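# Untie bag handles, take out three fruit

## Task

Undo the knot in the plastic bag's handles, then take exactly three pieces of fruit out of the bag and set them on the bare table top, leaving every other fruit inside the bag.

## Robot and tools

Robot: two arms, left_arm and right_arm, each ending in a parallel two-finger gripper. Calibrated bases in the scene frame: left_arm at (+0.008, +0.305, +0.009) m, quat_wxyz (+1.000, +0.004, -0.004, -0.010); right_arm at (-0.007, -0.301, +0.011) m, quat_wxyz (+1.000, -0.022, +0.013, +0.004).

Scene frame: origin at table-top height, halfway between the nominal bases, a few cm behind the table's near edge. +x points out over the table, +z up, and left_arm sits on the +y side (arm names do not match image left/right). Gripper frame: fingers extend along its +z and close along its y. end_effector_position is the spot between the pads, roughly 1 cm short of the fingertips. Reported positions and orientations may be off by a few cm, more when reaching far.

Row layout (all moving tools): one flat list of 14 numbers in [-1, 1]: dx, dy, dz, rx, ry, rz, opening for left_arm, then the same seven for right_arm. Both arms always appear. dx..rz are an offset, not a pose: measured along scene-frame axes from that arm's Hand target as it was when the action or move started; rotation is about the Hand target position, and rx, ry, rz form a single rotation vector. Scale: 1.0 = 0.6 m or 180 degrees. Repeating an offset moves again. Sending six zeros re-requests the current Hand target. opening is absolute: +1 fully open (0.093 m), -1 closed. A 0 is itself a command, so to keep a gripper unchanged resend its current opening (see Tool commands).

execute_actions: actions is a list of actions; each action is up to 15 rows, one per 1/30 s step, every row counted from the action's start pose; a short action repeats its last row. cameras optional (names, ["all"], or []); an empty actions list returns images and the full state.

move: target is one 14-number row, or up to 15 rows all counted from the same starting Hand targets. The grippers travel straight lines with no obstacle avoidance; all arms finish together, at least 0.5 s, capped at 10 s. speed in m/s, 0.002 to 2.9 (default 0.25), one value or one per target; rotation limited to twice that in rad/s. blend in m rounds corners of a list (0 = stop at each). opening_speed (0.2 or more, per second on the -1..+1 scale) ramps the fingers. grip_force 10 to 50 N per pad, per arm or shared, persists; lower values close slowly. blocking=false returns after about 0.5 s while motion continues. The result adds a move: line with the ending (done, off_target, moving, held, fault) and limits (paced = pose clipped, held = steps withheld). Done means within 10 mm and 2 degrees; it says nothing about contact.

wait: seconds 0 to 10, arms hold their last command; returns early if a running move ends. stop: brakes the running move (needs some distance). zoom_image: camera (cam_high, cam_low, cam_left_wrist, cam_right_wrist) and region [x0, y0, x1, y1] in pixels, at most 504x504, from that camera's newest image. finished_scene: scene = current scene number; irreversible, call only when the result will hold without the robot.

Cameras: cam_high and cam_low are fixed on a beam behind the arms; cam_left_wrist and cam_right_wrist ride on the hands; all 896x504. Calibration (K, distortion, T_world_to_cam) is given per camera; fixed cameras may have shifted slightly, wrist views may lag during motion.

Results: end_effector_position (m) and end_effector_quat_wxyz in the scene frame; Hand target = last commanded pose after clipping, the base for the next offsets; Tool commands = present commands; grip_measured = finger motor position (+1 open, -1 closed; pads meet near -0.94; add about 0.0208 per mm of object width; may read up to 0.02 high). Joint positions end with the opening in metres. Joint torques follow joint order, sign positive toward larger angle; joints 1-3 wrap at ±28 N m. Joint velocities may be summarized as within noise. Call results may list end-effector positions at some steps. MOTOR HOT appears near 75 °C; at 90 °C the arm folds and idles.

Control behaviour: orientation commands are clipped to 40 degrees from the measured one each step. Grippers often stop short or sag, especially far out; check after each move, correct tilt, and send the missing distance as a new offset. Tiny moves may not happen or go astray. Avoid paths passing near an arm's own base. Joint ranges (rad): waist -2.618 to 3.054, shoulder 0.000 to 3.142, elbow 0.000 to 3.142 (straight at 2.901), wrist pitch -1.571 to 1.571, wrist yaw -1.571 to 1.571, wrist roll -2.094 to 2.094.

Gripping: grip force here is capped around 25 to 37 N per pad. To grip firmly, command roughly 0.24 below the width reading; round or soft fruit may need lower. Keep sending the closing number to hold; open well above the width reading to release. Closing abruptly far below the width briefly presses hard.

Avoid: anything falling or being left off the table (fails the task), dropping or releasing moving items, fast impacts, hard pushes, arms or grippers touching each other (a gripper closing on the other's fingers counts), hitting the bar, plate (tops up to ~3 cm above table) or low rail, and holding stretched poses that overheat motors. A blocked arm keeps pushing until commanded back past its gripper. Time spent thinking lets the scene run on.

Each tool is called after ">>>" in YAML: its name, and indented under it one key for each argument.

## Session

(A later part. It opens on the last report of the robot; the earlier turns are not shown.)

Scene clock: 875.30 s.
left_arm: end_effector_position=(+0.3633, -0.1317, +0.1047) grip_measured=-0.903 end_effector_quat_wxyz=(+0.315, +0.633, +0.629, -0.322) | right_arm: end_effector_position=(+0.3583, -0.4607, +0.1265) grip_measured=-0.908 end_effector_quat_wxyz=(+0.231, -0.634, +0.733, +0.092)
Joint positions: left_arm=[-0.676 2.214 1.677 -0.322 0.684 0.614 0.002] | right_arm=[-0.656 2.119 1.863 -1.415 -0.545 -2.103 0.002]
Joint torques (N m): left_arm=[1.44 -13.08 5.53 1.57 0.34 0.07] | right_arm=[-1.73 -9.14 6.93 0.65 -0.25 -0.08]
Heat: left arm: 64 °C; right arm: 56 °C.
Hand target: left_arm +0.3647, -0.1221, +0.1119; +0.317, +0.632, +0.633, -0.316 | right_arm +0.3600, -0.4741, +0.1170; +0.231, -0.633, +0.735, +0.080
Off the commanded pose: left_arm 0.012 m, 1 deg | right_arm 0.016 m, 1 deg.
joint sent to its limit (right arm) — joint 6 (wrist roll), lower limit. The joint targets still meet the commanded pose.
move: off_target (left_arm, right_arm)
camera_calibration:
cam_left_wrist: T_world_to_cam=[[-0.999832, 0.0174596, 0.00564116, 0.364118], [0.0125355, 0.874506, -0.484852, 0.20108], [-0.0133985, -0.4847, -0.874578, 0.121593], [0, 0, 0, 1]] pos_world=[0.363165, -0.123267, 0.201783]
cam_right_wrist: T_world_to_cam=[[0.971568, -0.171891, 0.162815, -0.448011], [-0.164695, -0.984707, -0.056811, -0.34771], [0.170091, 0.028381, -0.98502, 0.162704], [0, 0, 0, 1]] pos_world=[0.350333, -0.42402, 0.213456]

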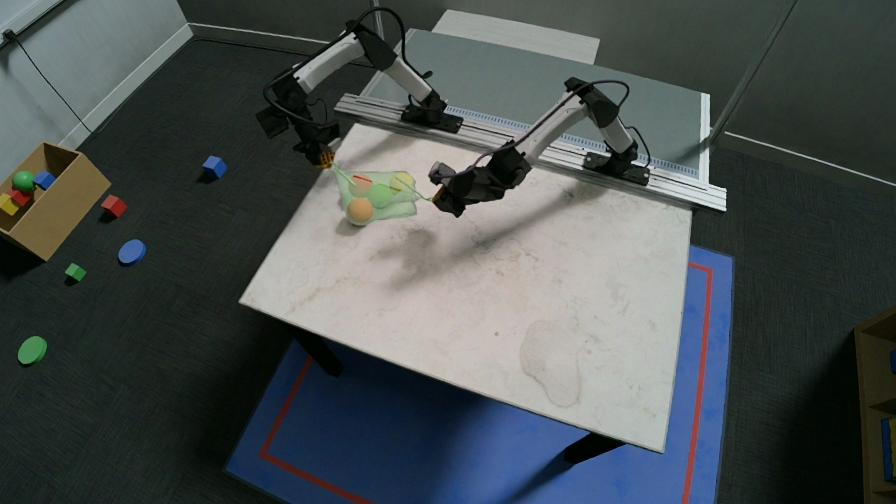

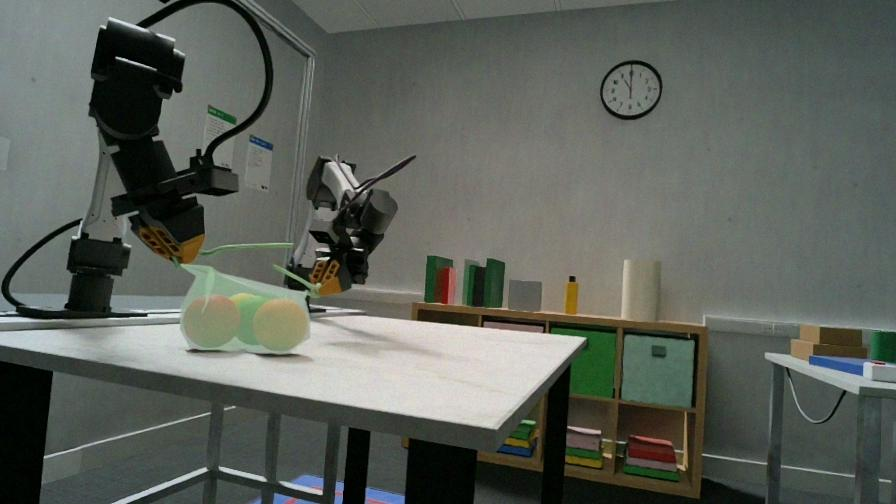

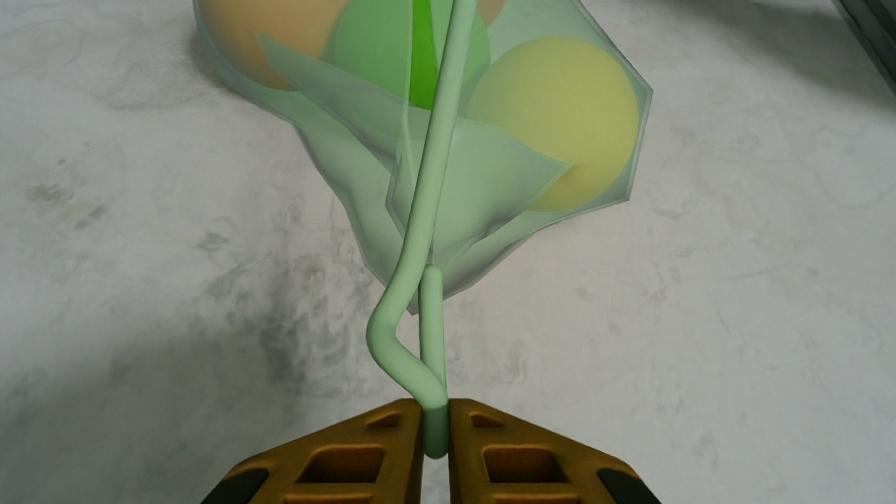

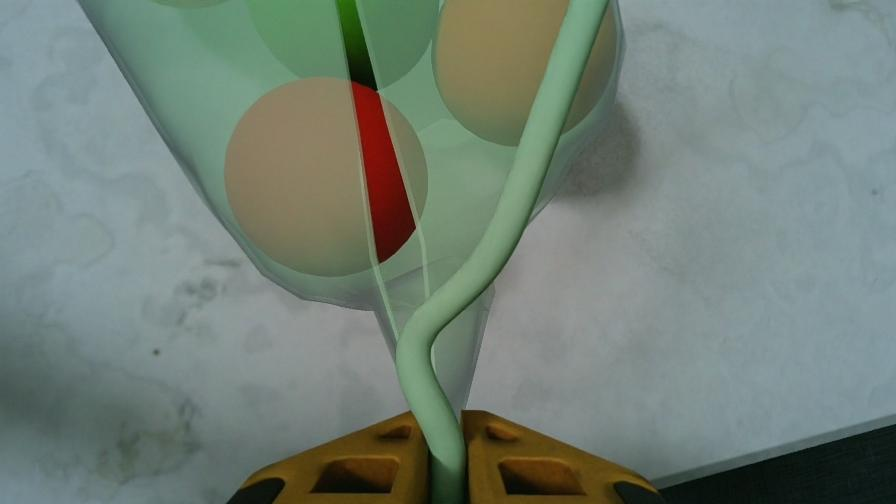

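>>> move:
  target: [0,-0.05,0.03,0,0,0,-1,0,0.12,0.05,0,0,0.08,-1]
  cameras: ["all"]
  speed: 0.1

>>> zoom_image:
  camera: "cam_high"
  region: [300, 120, 460, 250]

Scene clock: 905.70 s.
left_arm: end_effector_position=(+0.3623, -0.1511, +0.1370) grip_measured=-0.903 end_effector_quat_wxyz=(+0.328, +0.635, +0.622, -0.320) | right_arm: end_effector_position=(+0.3684, -0.4037, +0.1375) grip_measured=-0.908 end_effector_quat_wxyz=(-0.212, +0.691, -0.684, -0.098)
Joint positions: left_arm=[-0.708 2.214 1.791 -0.39 0.662 0.588 0.002] | right_arm=[-0.507 2.055 1.833 -1.425 -0.515 -2.103 0.002]
Joint torques (N m): left_arm=[0.16 -9.32 9.05 1.63 0.28 -0.11] | right_arm=[-0.34 -13.89 6.53 0 -0.2 -0.09]
Heat: left arm: 73 °C; right arm: 54 °C.
Hand target: left_arm +0.3647, -0.1521, +0.1299; +0.317, +0.632, +0.633, -0.316 | right_arm +0.3600, -0.4020, +0.1470; -0.220, +0.720, -0.650, -0.109
Off the commanded pose: left_arm 0.007 m, 2 deg | right_arm 0.013 m, 5 deg.
joint sent to its limit (right arm) — joint 6 (wrist roll), lower limit. The joint targets are off in orientation, not in position.
move: off_target (right_arm)
camera_calibration:
cam_left_wrist: T_world_to_cam=[[-0.999635, 0.0197254, -0.0184366, 0.366872], [0.0262978, 0.866026, -0.499307, 0.229436], [0.00611754, -0.49961, -0.866229, 0.12992], [0, 0, 0, 1]] pos_world=[0.35991, -0.141025, 0.233863]
cam_right_wrist: T_world_to_cam=[[0.986557, -0.0166559, 0.162568, -0.392702], [-0.0130382, -0.999644, -0.023295, -0.355758], [0.162898, 0.0208623, -0.986422, 0.169946], [0, 0, 0, 1]] pos_world=[0.3551, -0.365717, 0.223192]

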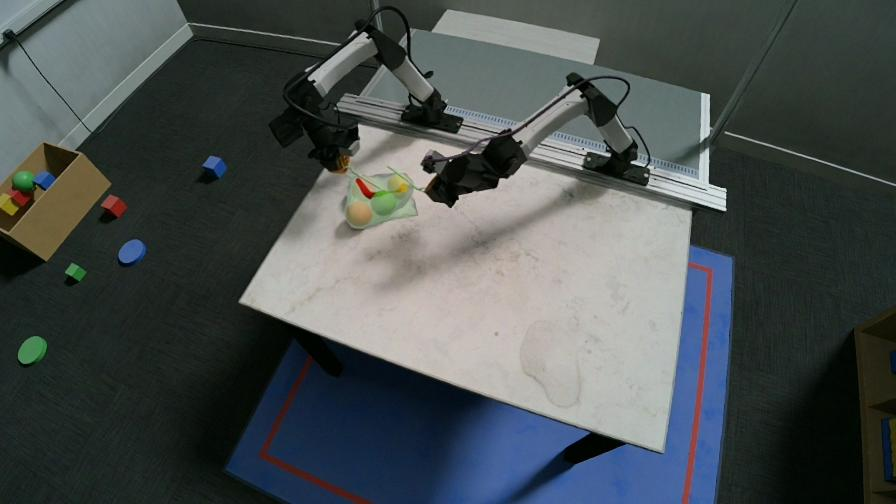

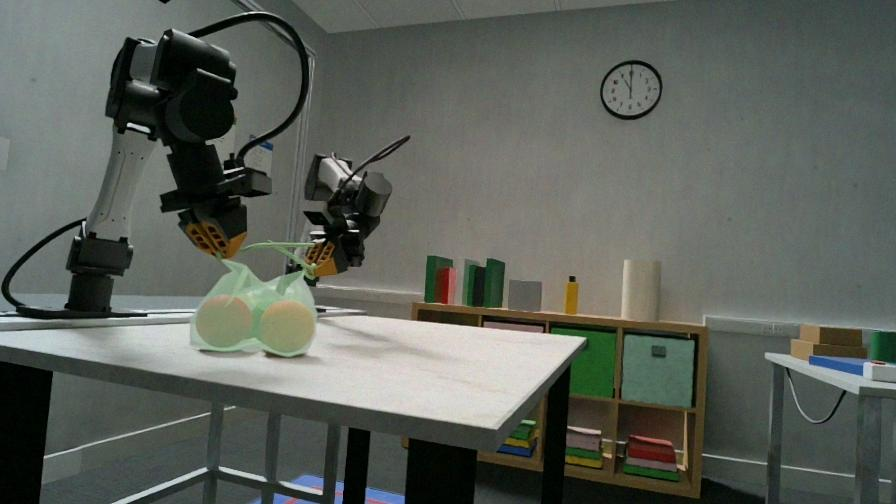

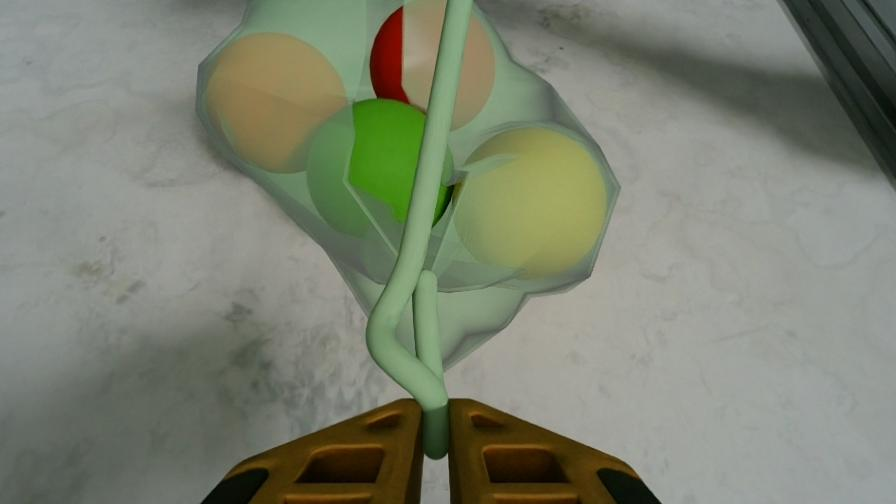

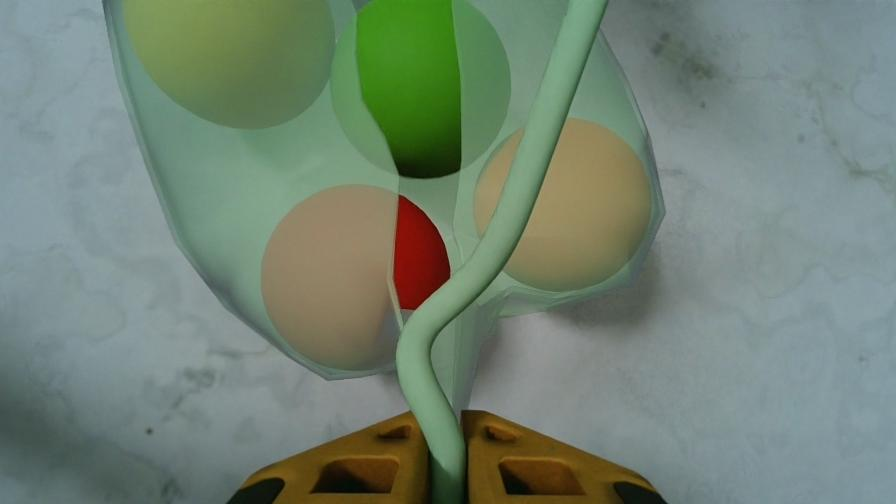

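Scaled by 3.150 from the camera's 896x504 image, which has a finer 1280x720 frame.

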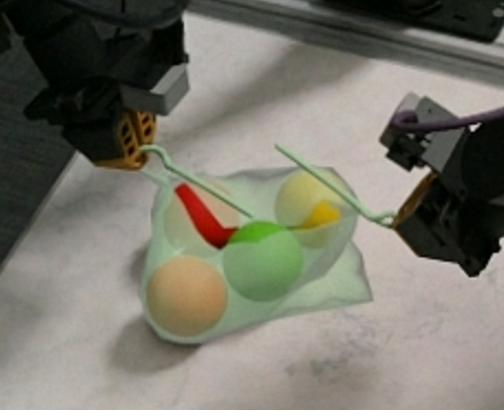

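>>> move:
  target: [0,-0.02,0.0,0,0,0,-1,0,0.07,0.07,0,0,0,-1]
  cameras: ["all"]
  speed: 0.1

>>> zoom_image:
  camera: "cam_high"
  region: [300, 120, 460, 250]

Scene clock: 914.63 s.
left_arm: end_effector_position=(+0.3623, -0.1628, +0.1387) grip_measured=-0.903 end_effector_quat_wxyz=(+0.328, +0.635, +0.622, -0.321) | right_arm: end_effector_position=(+0.3600, -0.3624, +0.1694) grip_measured=-0.908 end_effector_quat_wxyz=(-0.208, +0.713, -0.658, -0.124)
Joint positions: left_arm=[-0.726 2.242 1.842 -0.401 0.65 0.571 0.002] | right_arm=[-0.426 2.011 1.894 -1.561 -0.527 -2.103 0.002]
Joint torques (N m): left_arm=[0.05 -9.31 9.21 1.66 0.24 -0.12] | right_arm=[-0.23 -13.09 10.61 -0.09 -0.46 -0.05]
Heat: left arm: 71 °C; right arm: 54 °C.
Hand target: left_arm +0.3647, -0.1641, +0.1300; +0.317, +0.632, +0.633, -0.316 | right_arm +0.3600, -0.3600, +0.1889; -0.219, +0.720, -0.650, -0.108
Off the commanded pose: left_arm 0.009 m, 2 deg | right_arm 0.020 m, 3 deg.
joint sent to its limit (right arm) — joint 4 (wrist pitch), lower limit; joint 6 (wrist roll), lower limit. The joint targets still meet the commanded pose.
move: off_target (right_arm)
camera_calibration:
cam_left_wrist: T_world_to_cam=[[-0.999614, 0.0195942, -0.0196721, 0.36729], [0.0268129, 0.865222, -0.500672, 0.240256], [0.00721051, -0.501006, -0.865414, 0.12485], [0, 0, 0, 1]] pos_world=[0.359806, -0.152521, 0.235561]
cam_right_wrist: T_world_to_cam=[[0.988865, 0.0568834, 0.137511, -0.358915], [0.0643134, -0.996666, -0.050204, -0.336067], [0.134197, 0.0584889, -0.989227, 0.22631], [0, 0, 0, 1]] pos_world=[0.346162, -0.327767, 0.256355]

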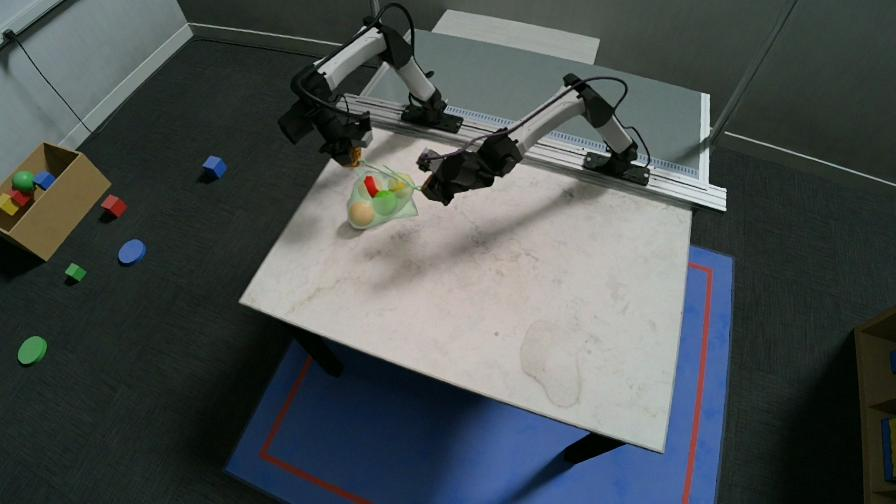

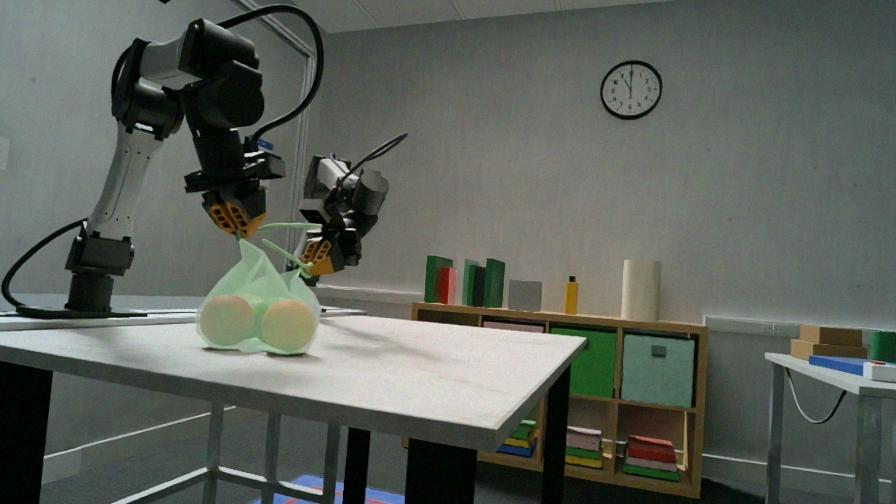

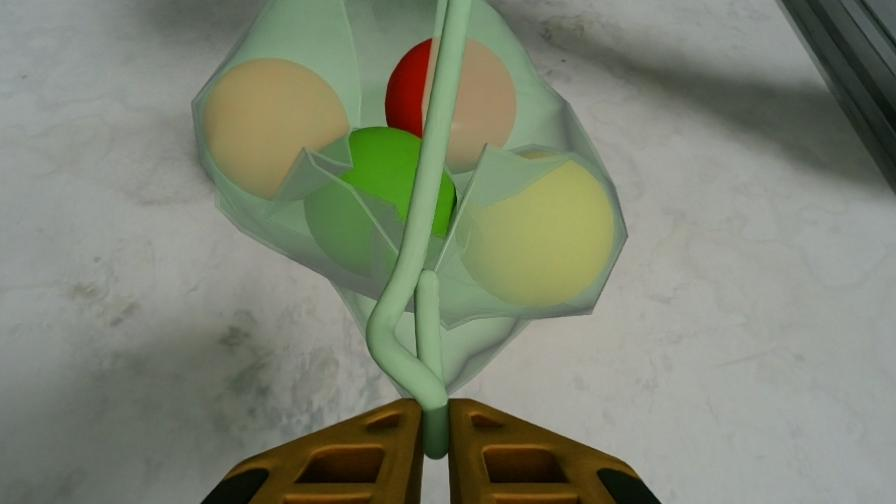

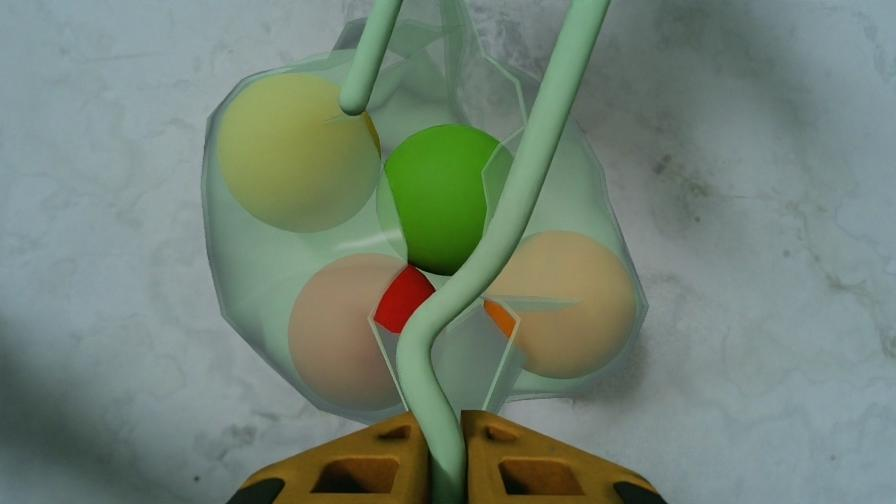

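Scaled by 3.150 from the camera's 896x504 image, which has a finer 1280x720 frame.

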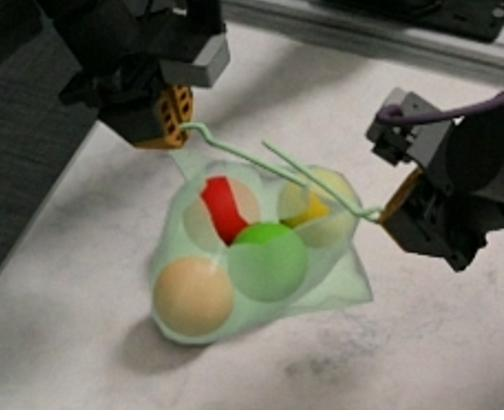

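>>> move:
  target:
    - [0,0,0,0,0,0,-0.4,0,0,0,0,0,0,-1]
    - [0,0.12,0.08,0,0,0,-0.4,0,0,0,0,0,0,-1]
  cameras: ["all"]
  speed: 0.12

>>> zoom_image:
  camera: "cam_high"
  region: [300, 120, 460, 250]

Scene clock: 925.57 s.
left_arm: end_effector_position=(+0.3712, -0.0974, +0.1745) grip_measured=-0.402 end_effector_quat_wxyz=(+0.322, +0.629, +0.633, -0.315) | right_arm: end_effector_position=(+0.3600, -0.3624, +0.1694) grip_measured=-0.908 end_effector_quat_wxyz=(-0.208, +0.713, -0.658, -0.124)
Joint positions: left_arm=[-0.61 2.092 1.771 -0.561 0.707 0.668 0.026] | right_arm=[-0.426 2.011 1.894 -1.562 -0.527 -2.103 0.002]
Joint torques (N m): left_arm=[0.53 -11.99 5.71 1.45 0.49 0.08] | right_arm=[-0.18 -13.03 10.45 -0.1 -0.46 -0.06]
Heat: left arm: 68 °C; right arm: 56 °C.
Hand target: left_arm +0.3647, -0.0921, +0.1779; +0.317, +0.632, +0.633, -0.316 | right_arm +0.3601, -0.3600, +0.1889; -0.219, +0.720, -0.650, -0.108
Off the commanded pose: left_arm 0.009 m, 1 deg | right_arm 0.020 m, 3 deg.
joint sent to its limit (right arm) — joint 4 (wrist pitch), lower limit; joint 6 (wrist roll), lower limit. The joint targets still meet the commanded pose.
move: off_target (right_arm)
camera_calibration:
cam_left_wrist: T_world_to_cam=[[-0.999963, -0.00186692, -0.00838629, 0.3717], [0.00242646, 0.875001, -0.484115, 0.208514], [0.00824181, -0.484118, -0.874964, 0.191465], [0, 0, 0, 1]] pos_world=[0.369602, -0.0890642, 0.271587]
cam_right_wrist: T_world_to_cam=[[0.988921, 0.0568787, 0.137116, -0.358735], [0.0643152, -0.996655, -0.0504256, -0.336001], [0.13379, 0.0586856, -0.989271, 0.22654], [0, 0, 0, 1]] pos_world=[0.346062, -0.327767, 0.256355]

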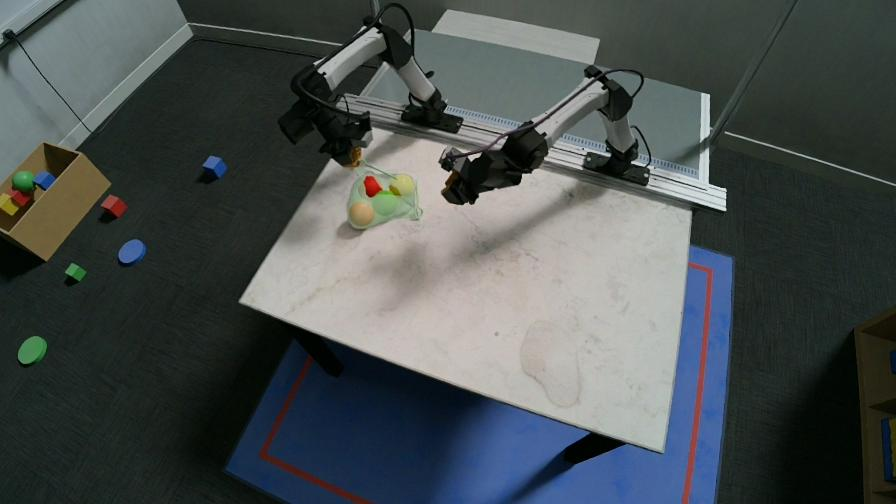

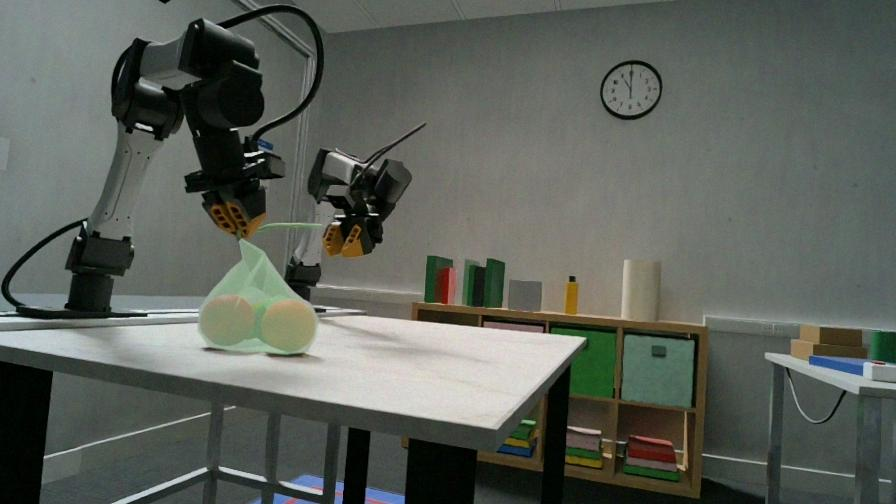

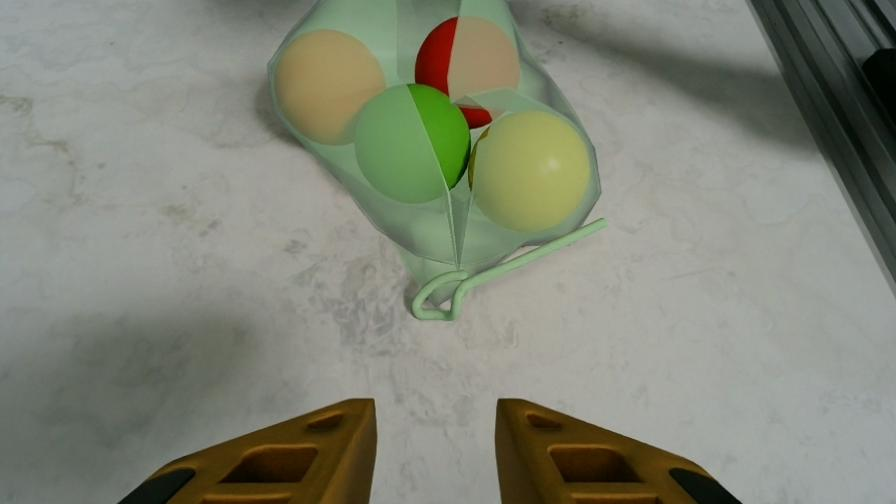

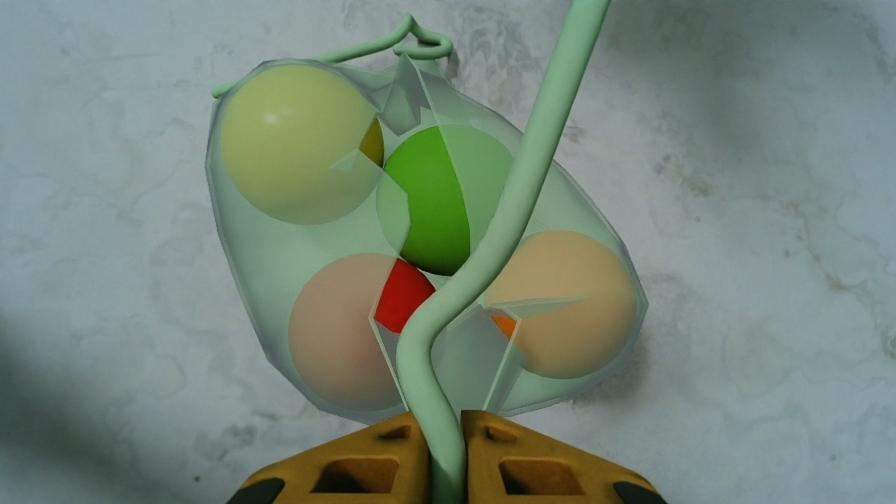

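Scaled by 3.150 from the camera's 896x504 image, which has a finer 1280x720 frame.

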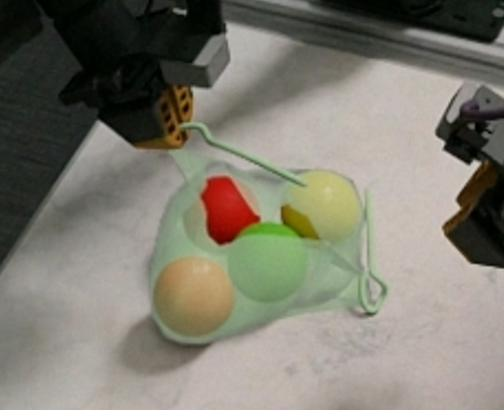

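>>> move:
  target: [0,0.1,0.0,0,0,0,-0.4,0,-0.155,-0.23,0,0,-0.1,-1]
  cameras: ["all"]
  speed: 0.12

>>> zoom_image:
  camera: "cam_high"
  region: [300, 120, 460, 250]

Scene clock: 972.93 s.
left_arm: end_effector_position=(+0.3705, -0.0374, +0.1714) grip_measured=-0.402 end_effector_quat_wxyz=(+0.317, +0.630, +0.634, -0.316) | right_arm: end_effector_position=(+0.3614, -0.4504, +0.0587) grip_measured=-0.908 end_effector_quat_wxyz=(+0.230, -0.618, +0.749, +0.068)
Joint positions: left_arm=[-0.494 1.988 1.622 -0.616 0.778 0.799 0.026] | right_arm=[-0.618 2.081 1.542 -1.043 -0.535 -1.992 0.002]
Joint torques (N m): left_arm=[0.8 -11.51 5.79 1.32 0.55 0.08] | right_arm=[-0.73 -9.09 6.53 0.55 -0.47 0.08]
Heat: left arm: 70 °C; right arm: 59 °C.
Hand target: left_arm +0.3646, -0.0321, +0.1778; +0.317, +0.632, +0.633, -0.316 | right_arm +0.3600, -0.4531, +0.0510; +0.234, -0.609, +0.754, +0.073
Off the commanded pose: left_arm 0.010 m, 0 deg | right_arm 0.008 m, 1 deg.
move: done
camera_calibration:
cam_left_wrist: T_world_to_cam=[[-0.999998, 0.00206466, -0.000834747, 0.369911], [0.0022123, 0.877943, -0.47876, 0.153784], [-0.000255614, -0.47876, -0.877946, 0.221608], [0, 0, 0, 1]] pos_world=[0.369627, -0.0296803, 0.268494]
cam_right_wrist: T_world_to_cam=[[0.957713, -0.218715, 0.186951, -0.455748], [-0.217244, -0.975699, -0.0285746, -0.319459], [0.188657, -0.0132477, -0.981954, 0.0693722], [0, 0, 0, 1]] pos_world=[0.353988, -0.410456, 0.144194]

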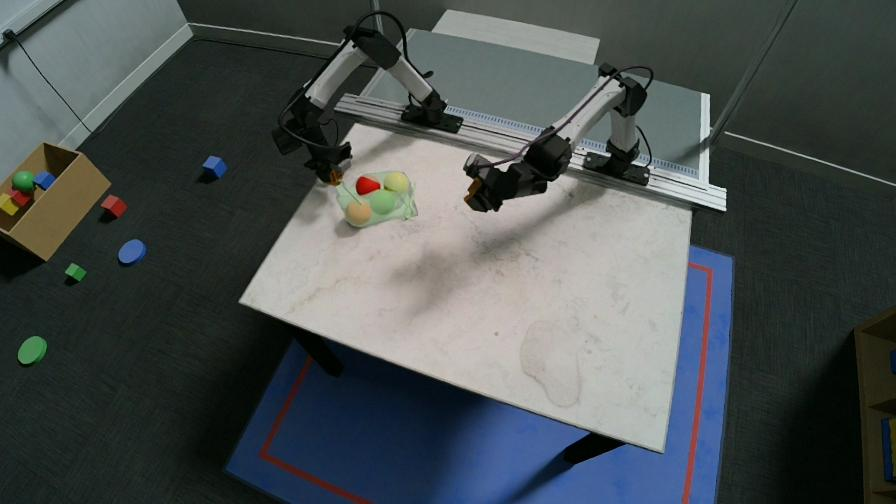

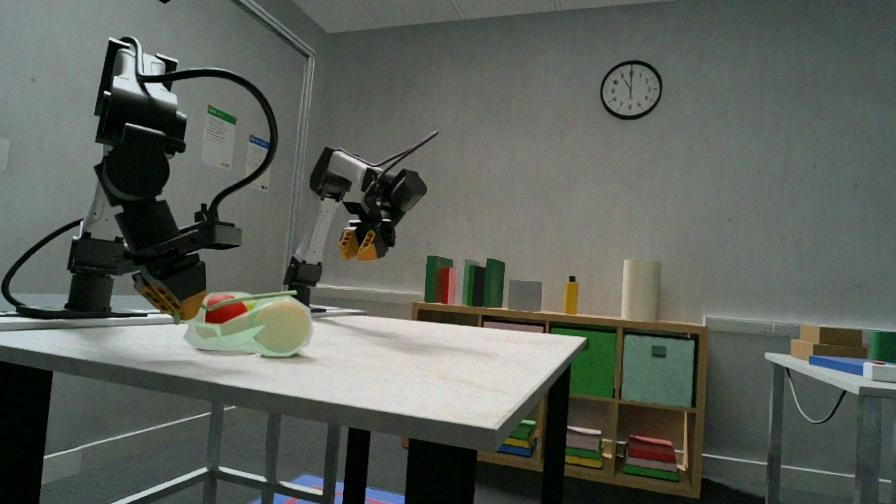

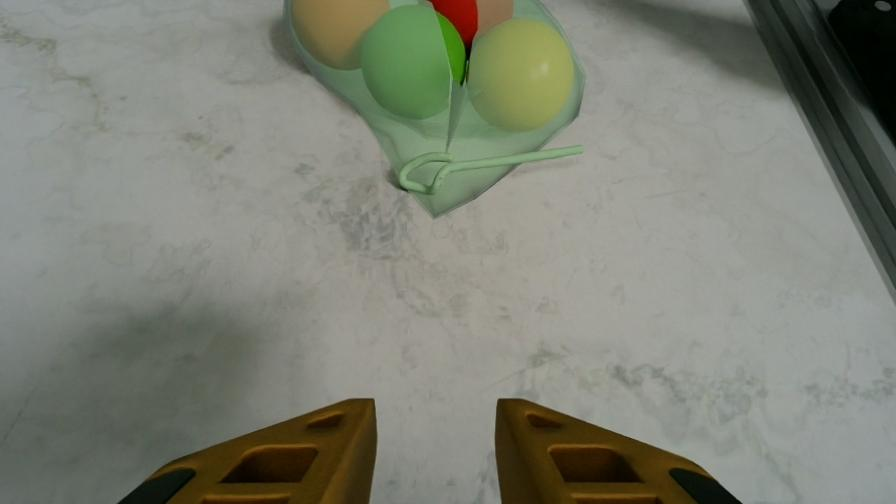

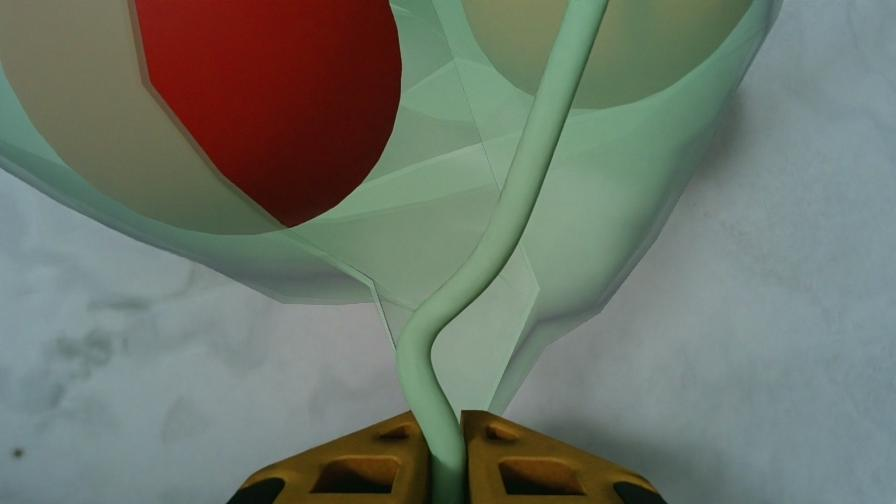

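Scaled by 3.150 from the camera's 896x504 image, which has a finer 1280x720 frame.

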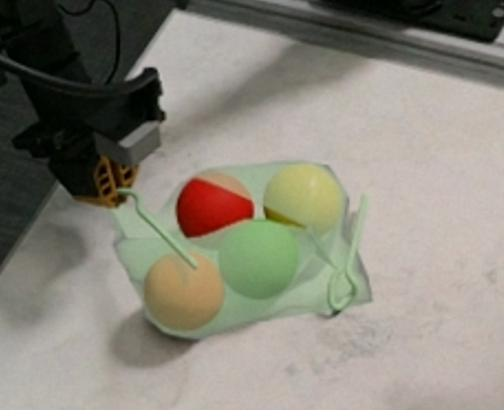

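>>> move:
  target:
    - [0,0,0.0,0,0,0,-0.4,0,-0.03,-0.05,0,0,0,-1]
    - [0,0,0.0,0,0,0,-0.4,0,-0.03,-0.05,0,0,0,-0.5]
    - [0,0,0.0,0,0,0,-0.4,0,-0.05,0.15,0,0,0,-0.5]
  cameras: ["all"]
  speed: 0.1

>>> zoom_image:
  camera: "cam_high"
  region: [300, 120, 460, 250]

Scene clock: 992.70 s.
left_arm: end_effector_position=(+0.3705, -0.0374, +0.1714) grip_measured=-0.402 end_effector_quat_wxyz=(+0.317, +0.630, +0.634, -0.316) | right_arm: end_effector_position=(+0.3599, -0.4778, +0.1224) grip_measured=-0.502 end_effector_quat_wxyz=(+0.226, -0.607, +0.756, +0.093)
Joint positions: left_arm=[-0.494 1.988 1.622 -0.616 0.778 0.799 0.026] | right_arm=[-0.684 2.162 1.915 -1.424 -0.536 -2.057 0.021]
Joint torques (N m): left_arm=[0.7 -11.43 5.75 1.33 0.52 0.09] | right_arm=[-1.21 -13.93 10.77 -0.09 -0.42 -0.09]
Heat: left arm: 76 °C; right arm: 56 °C. Fold the left arm in close to its base, or ease its load, before you think long.
Hand target: left_arm +0.3647, -0.0321, +0.1778; +0.317, +0.632, +0.633, -0.316 | right_arm +0.3600, -0.4830, +0.1410; +0.234, -0.609, +0.754, +0.073
Off the commanded pose: left_arm 0.010 m, 0 deg | right_arm 0.019 m, 3 deg.
MOTOR HOT: joint 2 (shoulder) of the left arm reports 76 °C; the controller's stop level is 90 °C. To cool a motor, set the load down, stop pushing, or move to a pose that needs little force.
move: off_target (right_arm)
camera_calibration:
cam_left_wrist: T_world_to_cam=[[-0.999998, 0.00206466, -0.000834747, 0.369911], [0.0022123, 0.877943, -0.47876, 0.153784], [-0.000255614, -0.47876, -0.877946, 0.221608], [0, 0, 0, 1]] pos_world=[0.369627, -0.0296803, 0.268494]
cam_right_wrist: T_world_to_cam=[[0.961508, -0.237502, 0.138182, -0.476582], [-0.231906, -0.971153, -0.0555203, -0.333863], [0.147382, 0.0213379, -0.988849, 0.16406], [0, 0, 0, 1]] pos_world=[0.356634, -0.440922, 0.209549]

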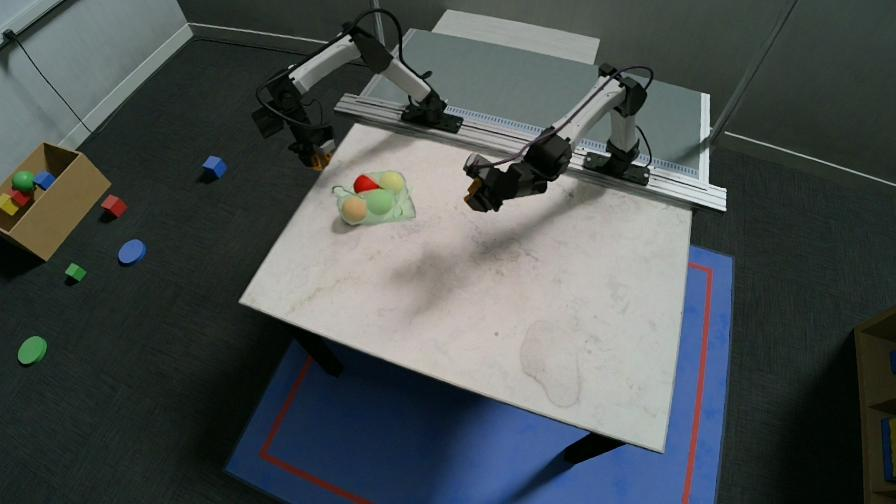

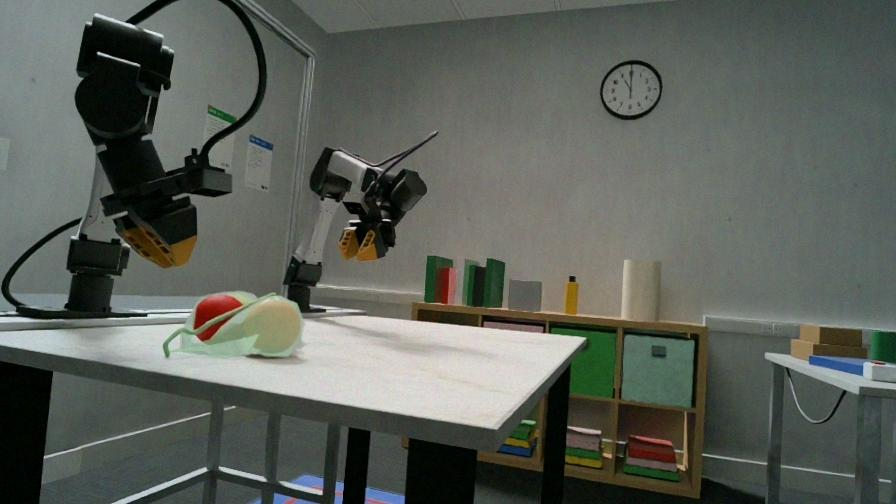

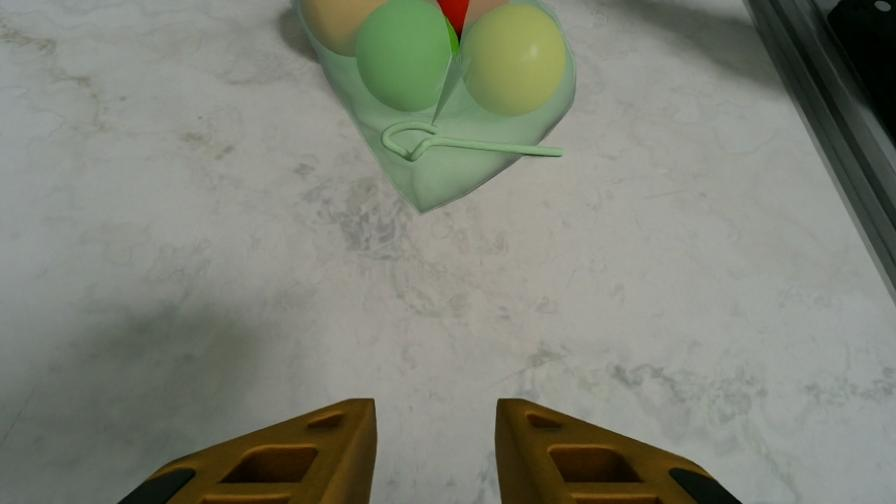

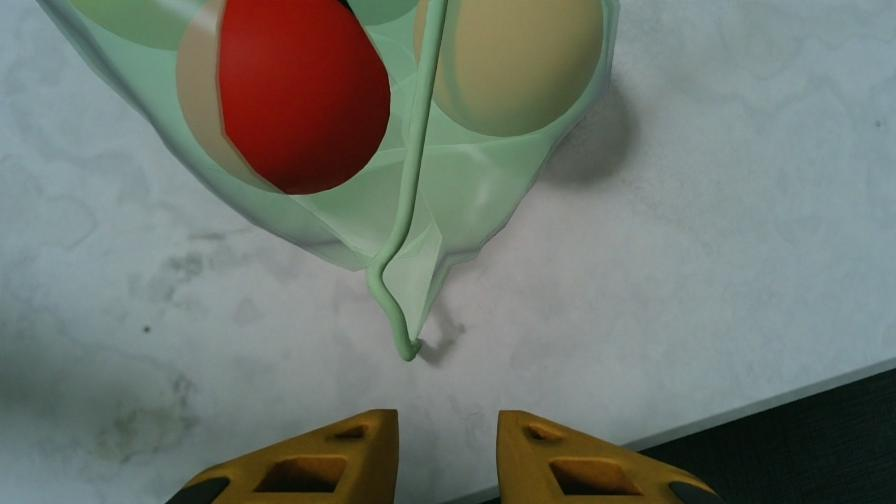

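Scaled by 3.150 from the camera's 896x504 image, which has a finer 1280x720 frame.

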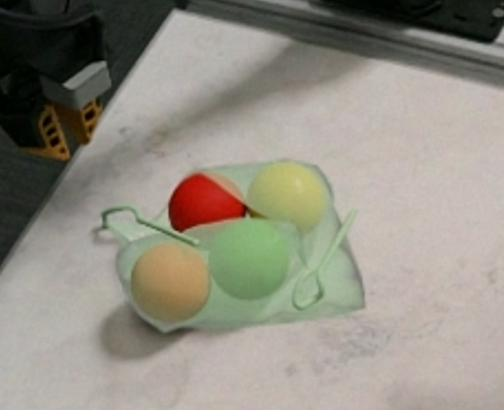

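>>> move:
  target: [-0.108,0.553,-0.046,-0.0889,-0.0676,0.417,1,-0.033,0.272,0.098,0.0603,0.0204,-0.416,0]
  cameras: ["cam_high","cam_right_wrist","cam_low"]
  speed: 0.25

>>> zoom_image:
  camera: "cam_high"
  region: [300, 120, 460, 250]

>>> zoom_image:
  camera: "cam_right_wrist"
  region: [200, 0, 700, 500]

Scene clock: 1020.77 s.
left_arm: end_effector_position=(+0.3020, +0.2974, +0.1552) grip_measured=+1.000 end_effector_quat_wxyz=(+0.585, +0.108, +0.800, -0.075) | right_arm: end_effector_position=(+0.3429, -0.3192, +0.1954) grip_measured=-0.001 end_effector_quat_wxyz=(+0.252, -0.004, +0.968, +0.007)
Joint positions: left_arm=[0.264 0.808 0.233 0.218 0.482 0.166 0.093] | right_arm=[-0.143 1.393 1.263 -0.915 -0.121 -0.099 0.045]
Joint torques (N m): left_arm=[0.7 -1.95 6.22 2.34 0.07 -0.13] | right_arm=[0.13 -7.66 8.31 1.76 0.14 0.08]
Heat: left arm: 76 °C; right arm: 58 °C. Fold the left arm in close to its base, or ease its load, before you think long.
Hand target: left_arm +0.2999, +0.2997, +0.1502; +0.582, +0.099, +0.804, -0.074 | right_arm +0.3402, -0.3198, +0.1998; +0.260, +0.000, +0.966, +0.000
Off the commanded pose: left_arm 0.006 m, 1 deg | right_arm 0.005 m, 1 deg.
MOTOR HOT: still on. Joint 2 (shoulder) of the left arm reports 76 °C.
move: done
camera_calibration:
cam_right_wrist: T_world_to_cam=[[0.0190146, -0.999793, -0.0071755, -0.324402], [-0.995844, -0.0182991, -0.0892206, 0.392934], [0.0890709, 0.00884217, -0.995986, 0.252765], [0, 0, 0, 1]] pos_world=[0.374956, -0.31938, 0.28448]
Images, in order (width x height): cam_high 896x504, cam_low 896x504, cam_right_wrist 896x504.

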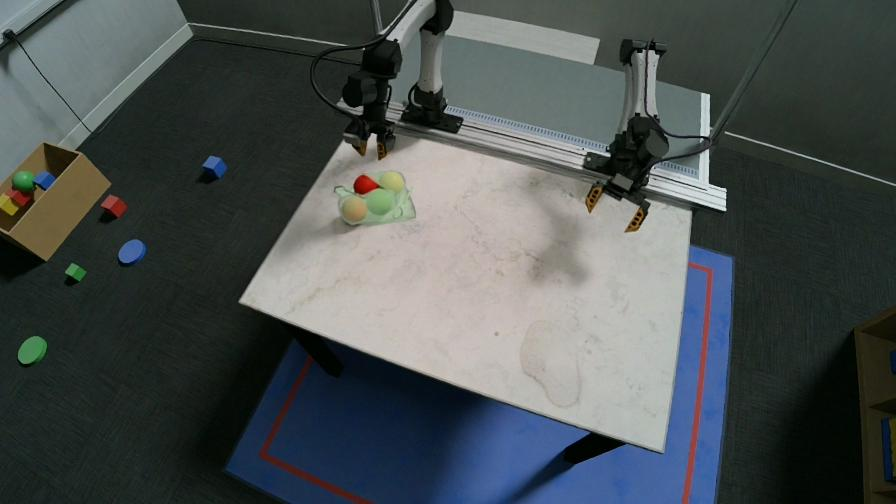

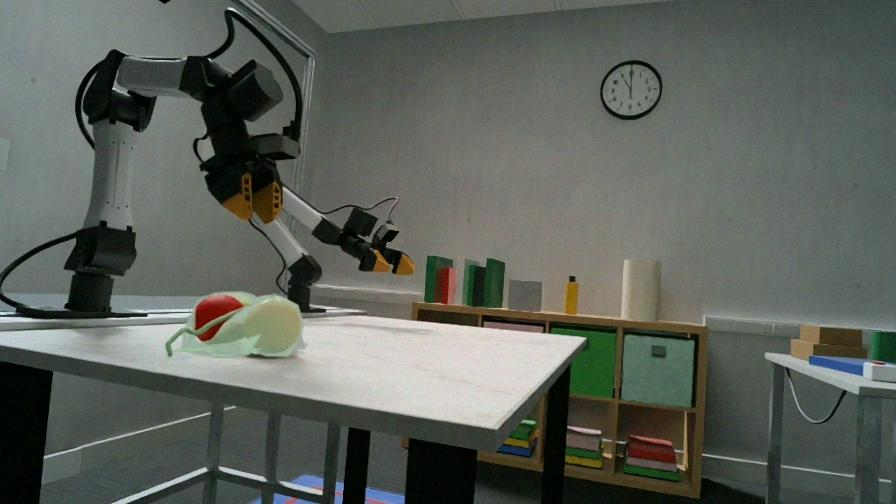

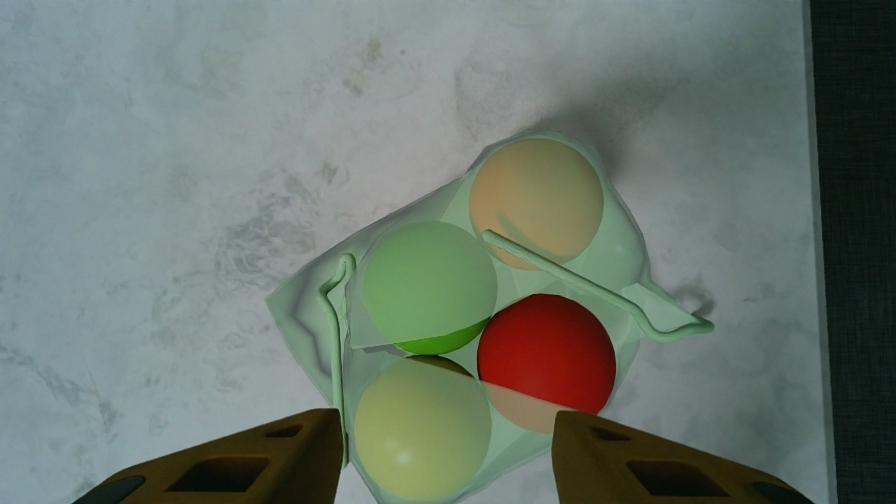

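Scaled by 3.150 from the camera's 896x504 image, which has a finer 1280x720 frame.

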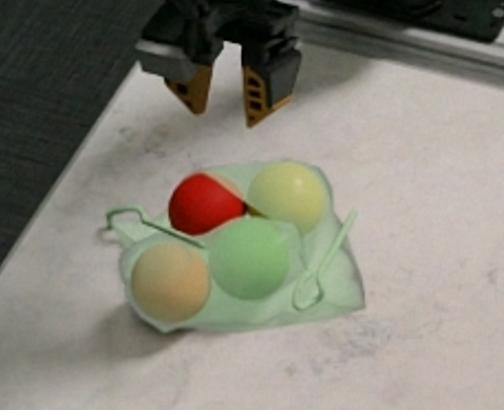

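Scaled by 1.008 from the camera's 896x504 image, which has a finer 1280x720 frame.

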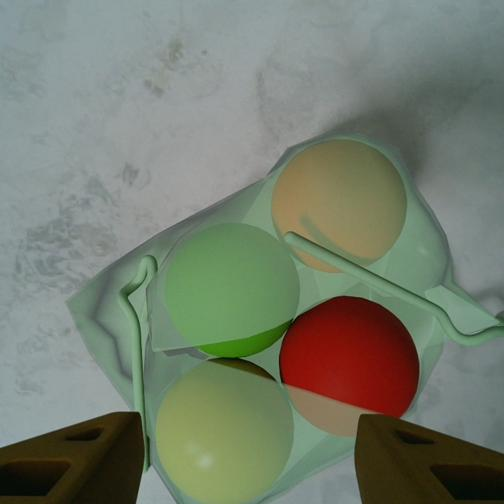

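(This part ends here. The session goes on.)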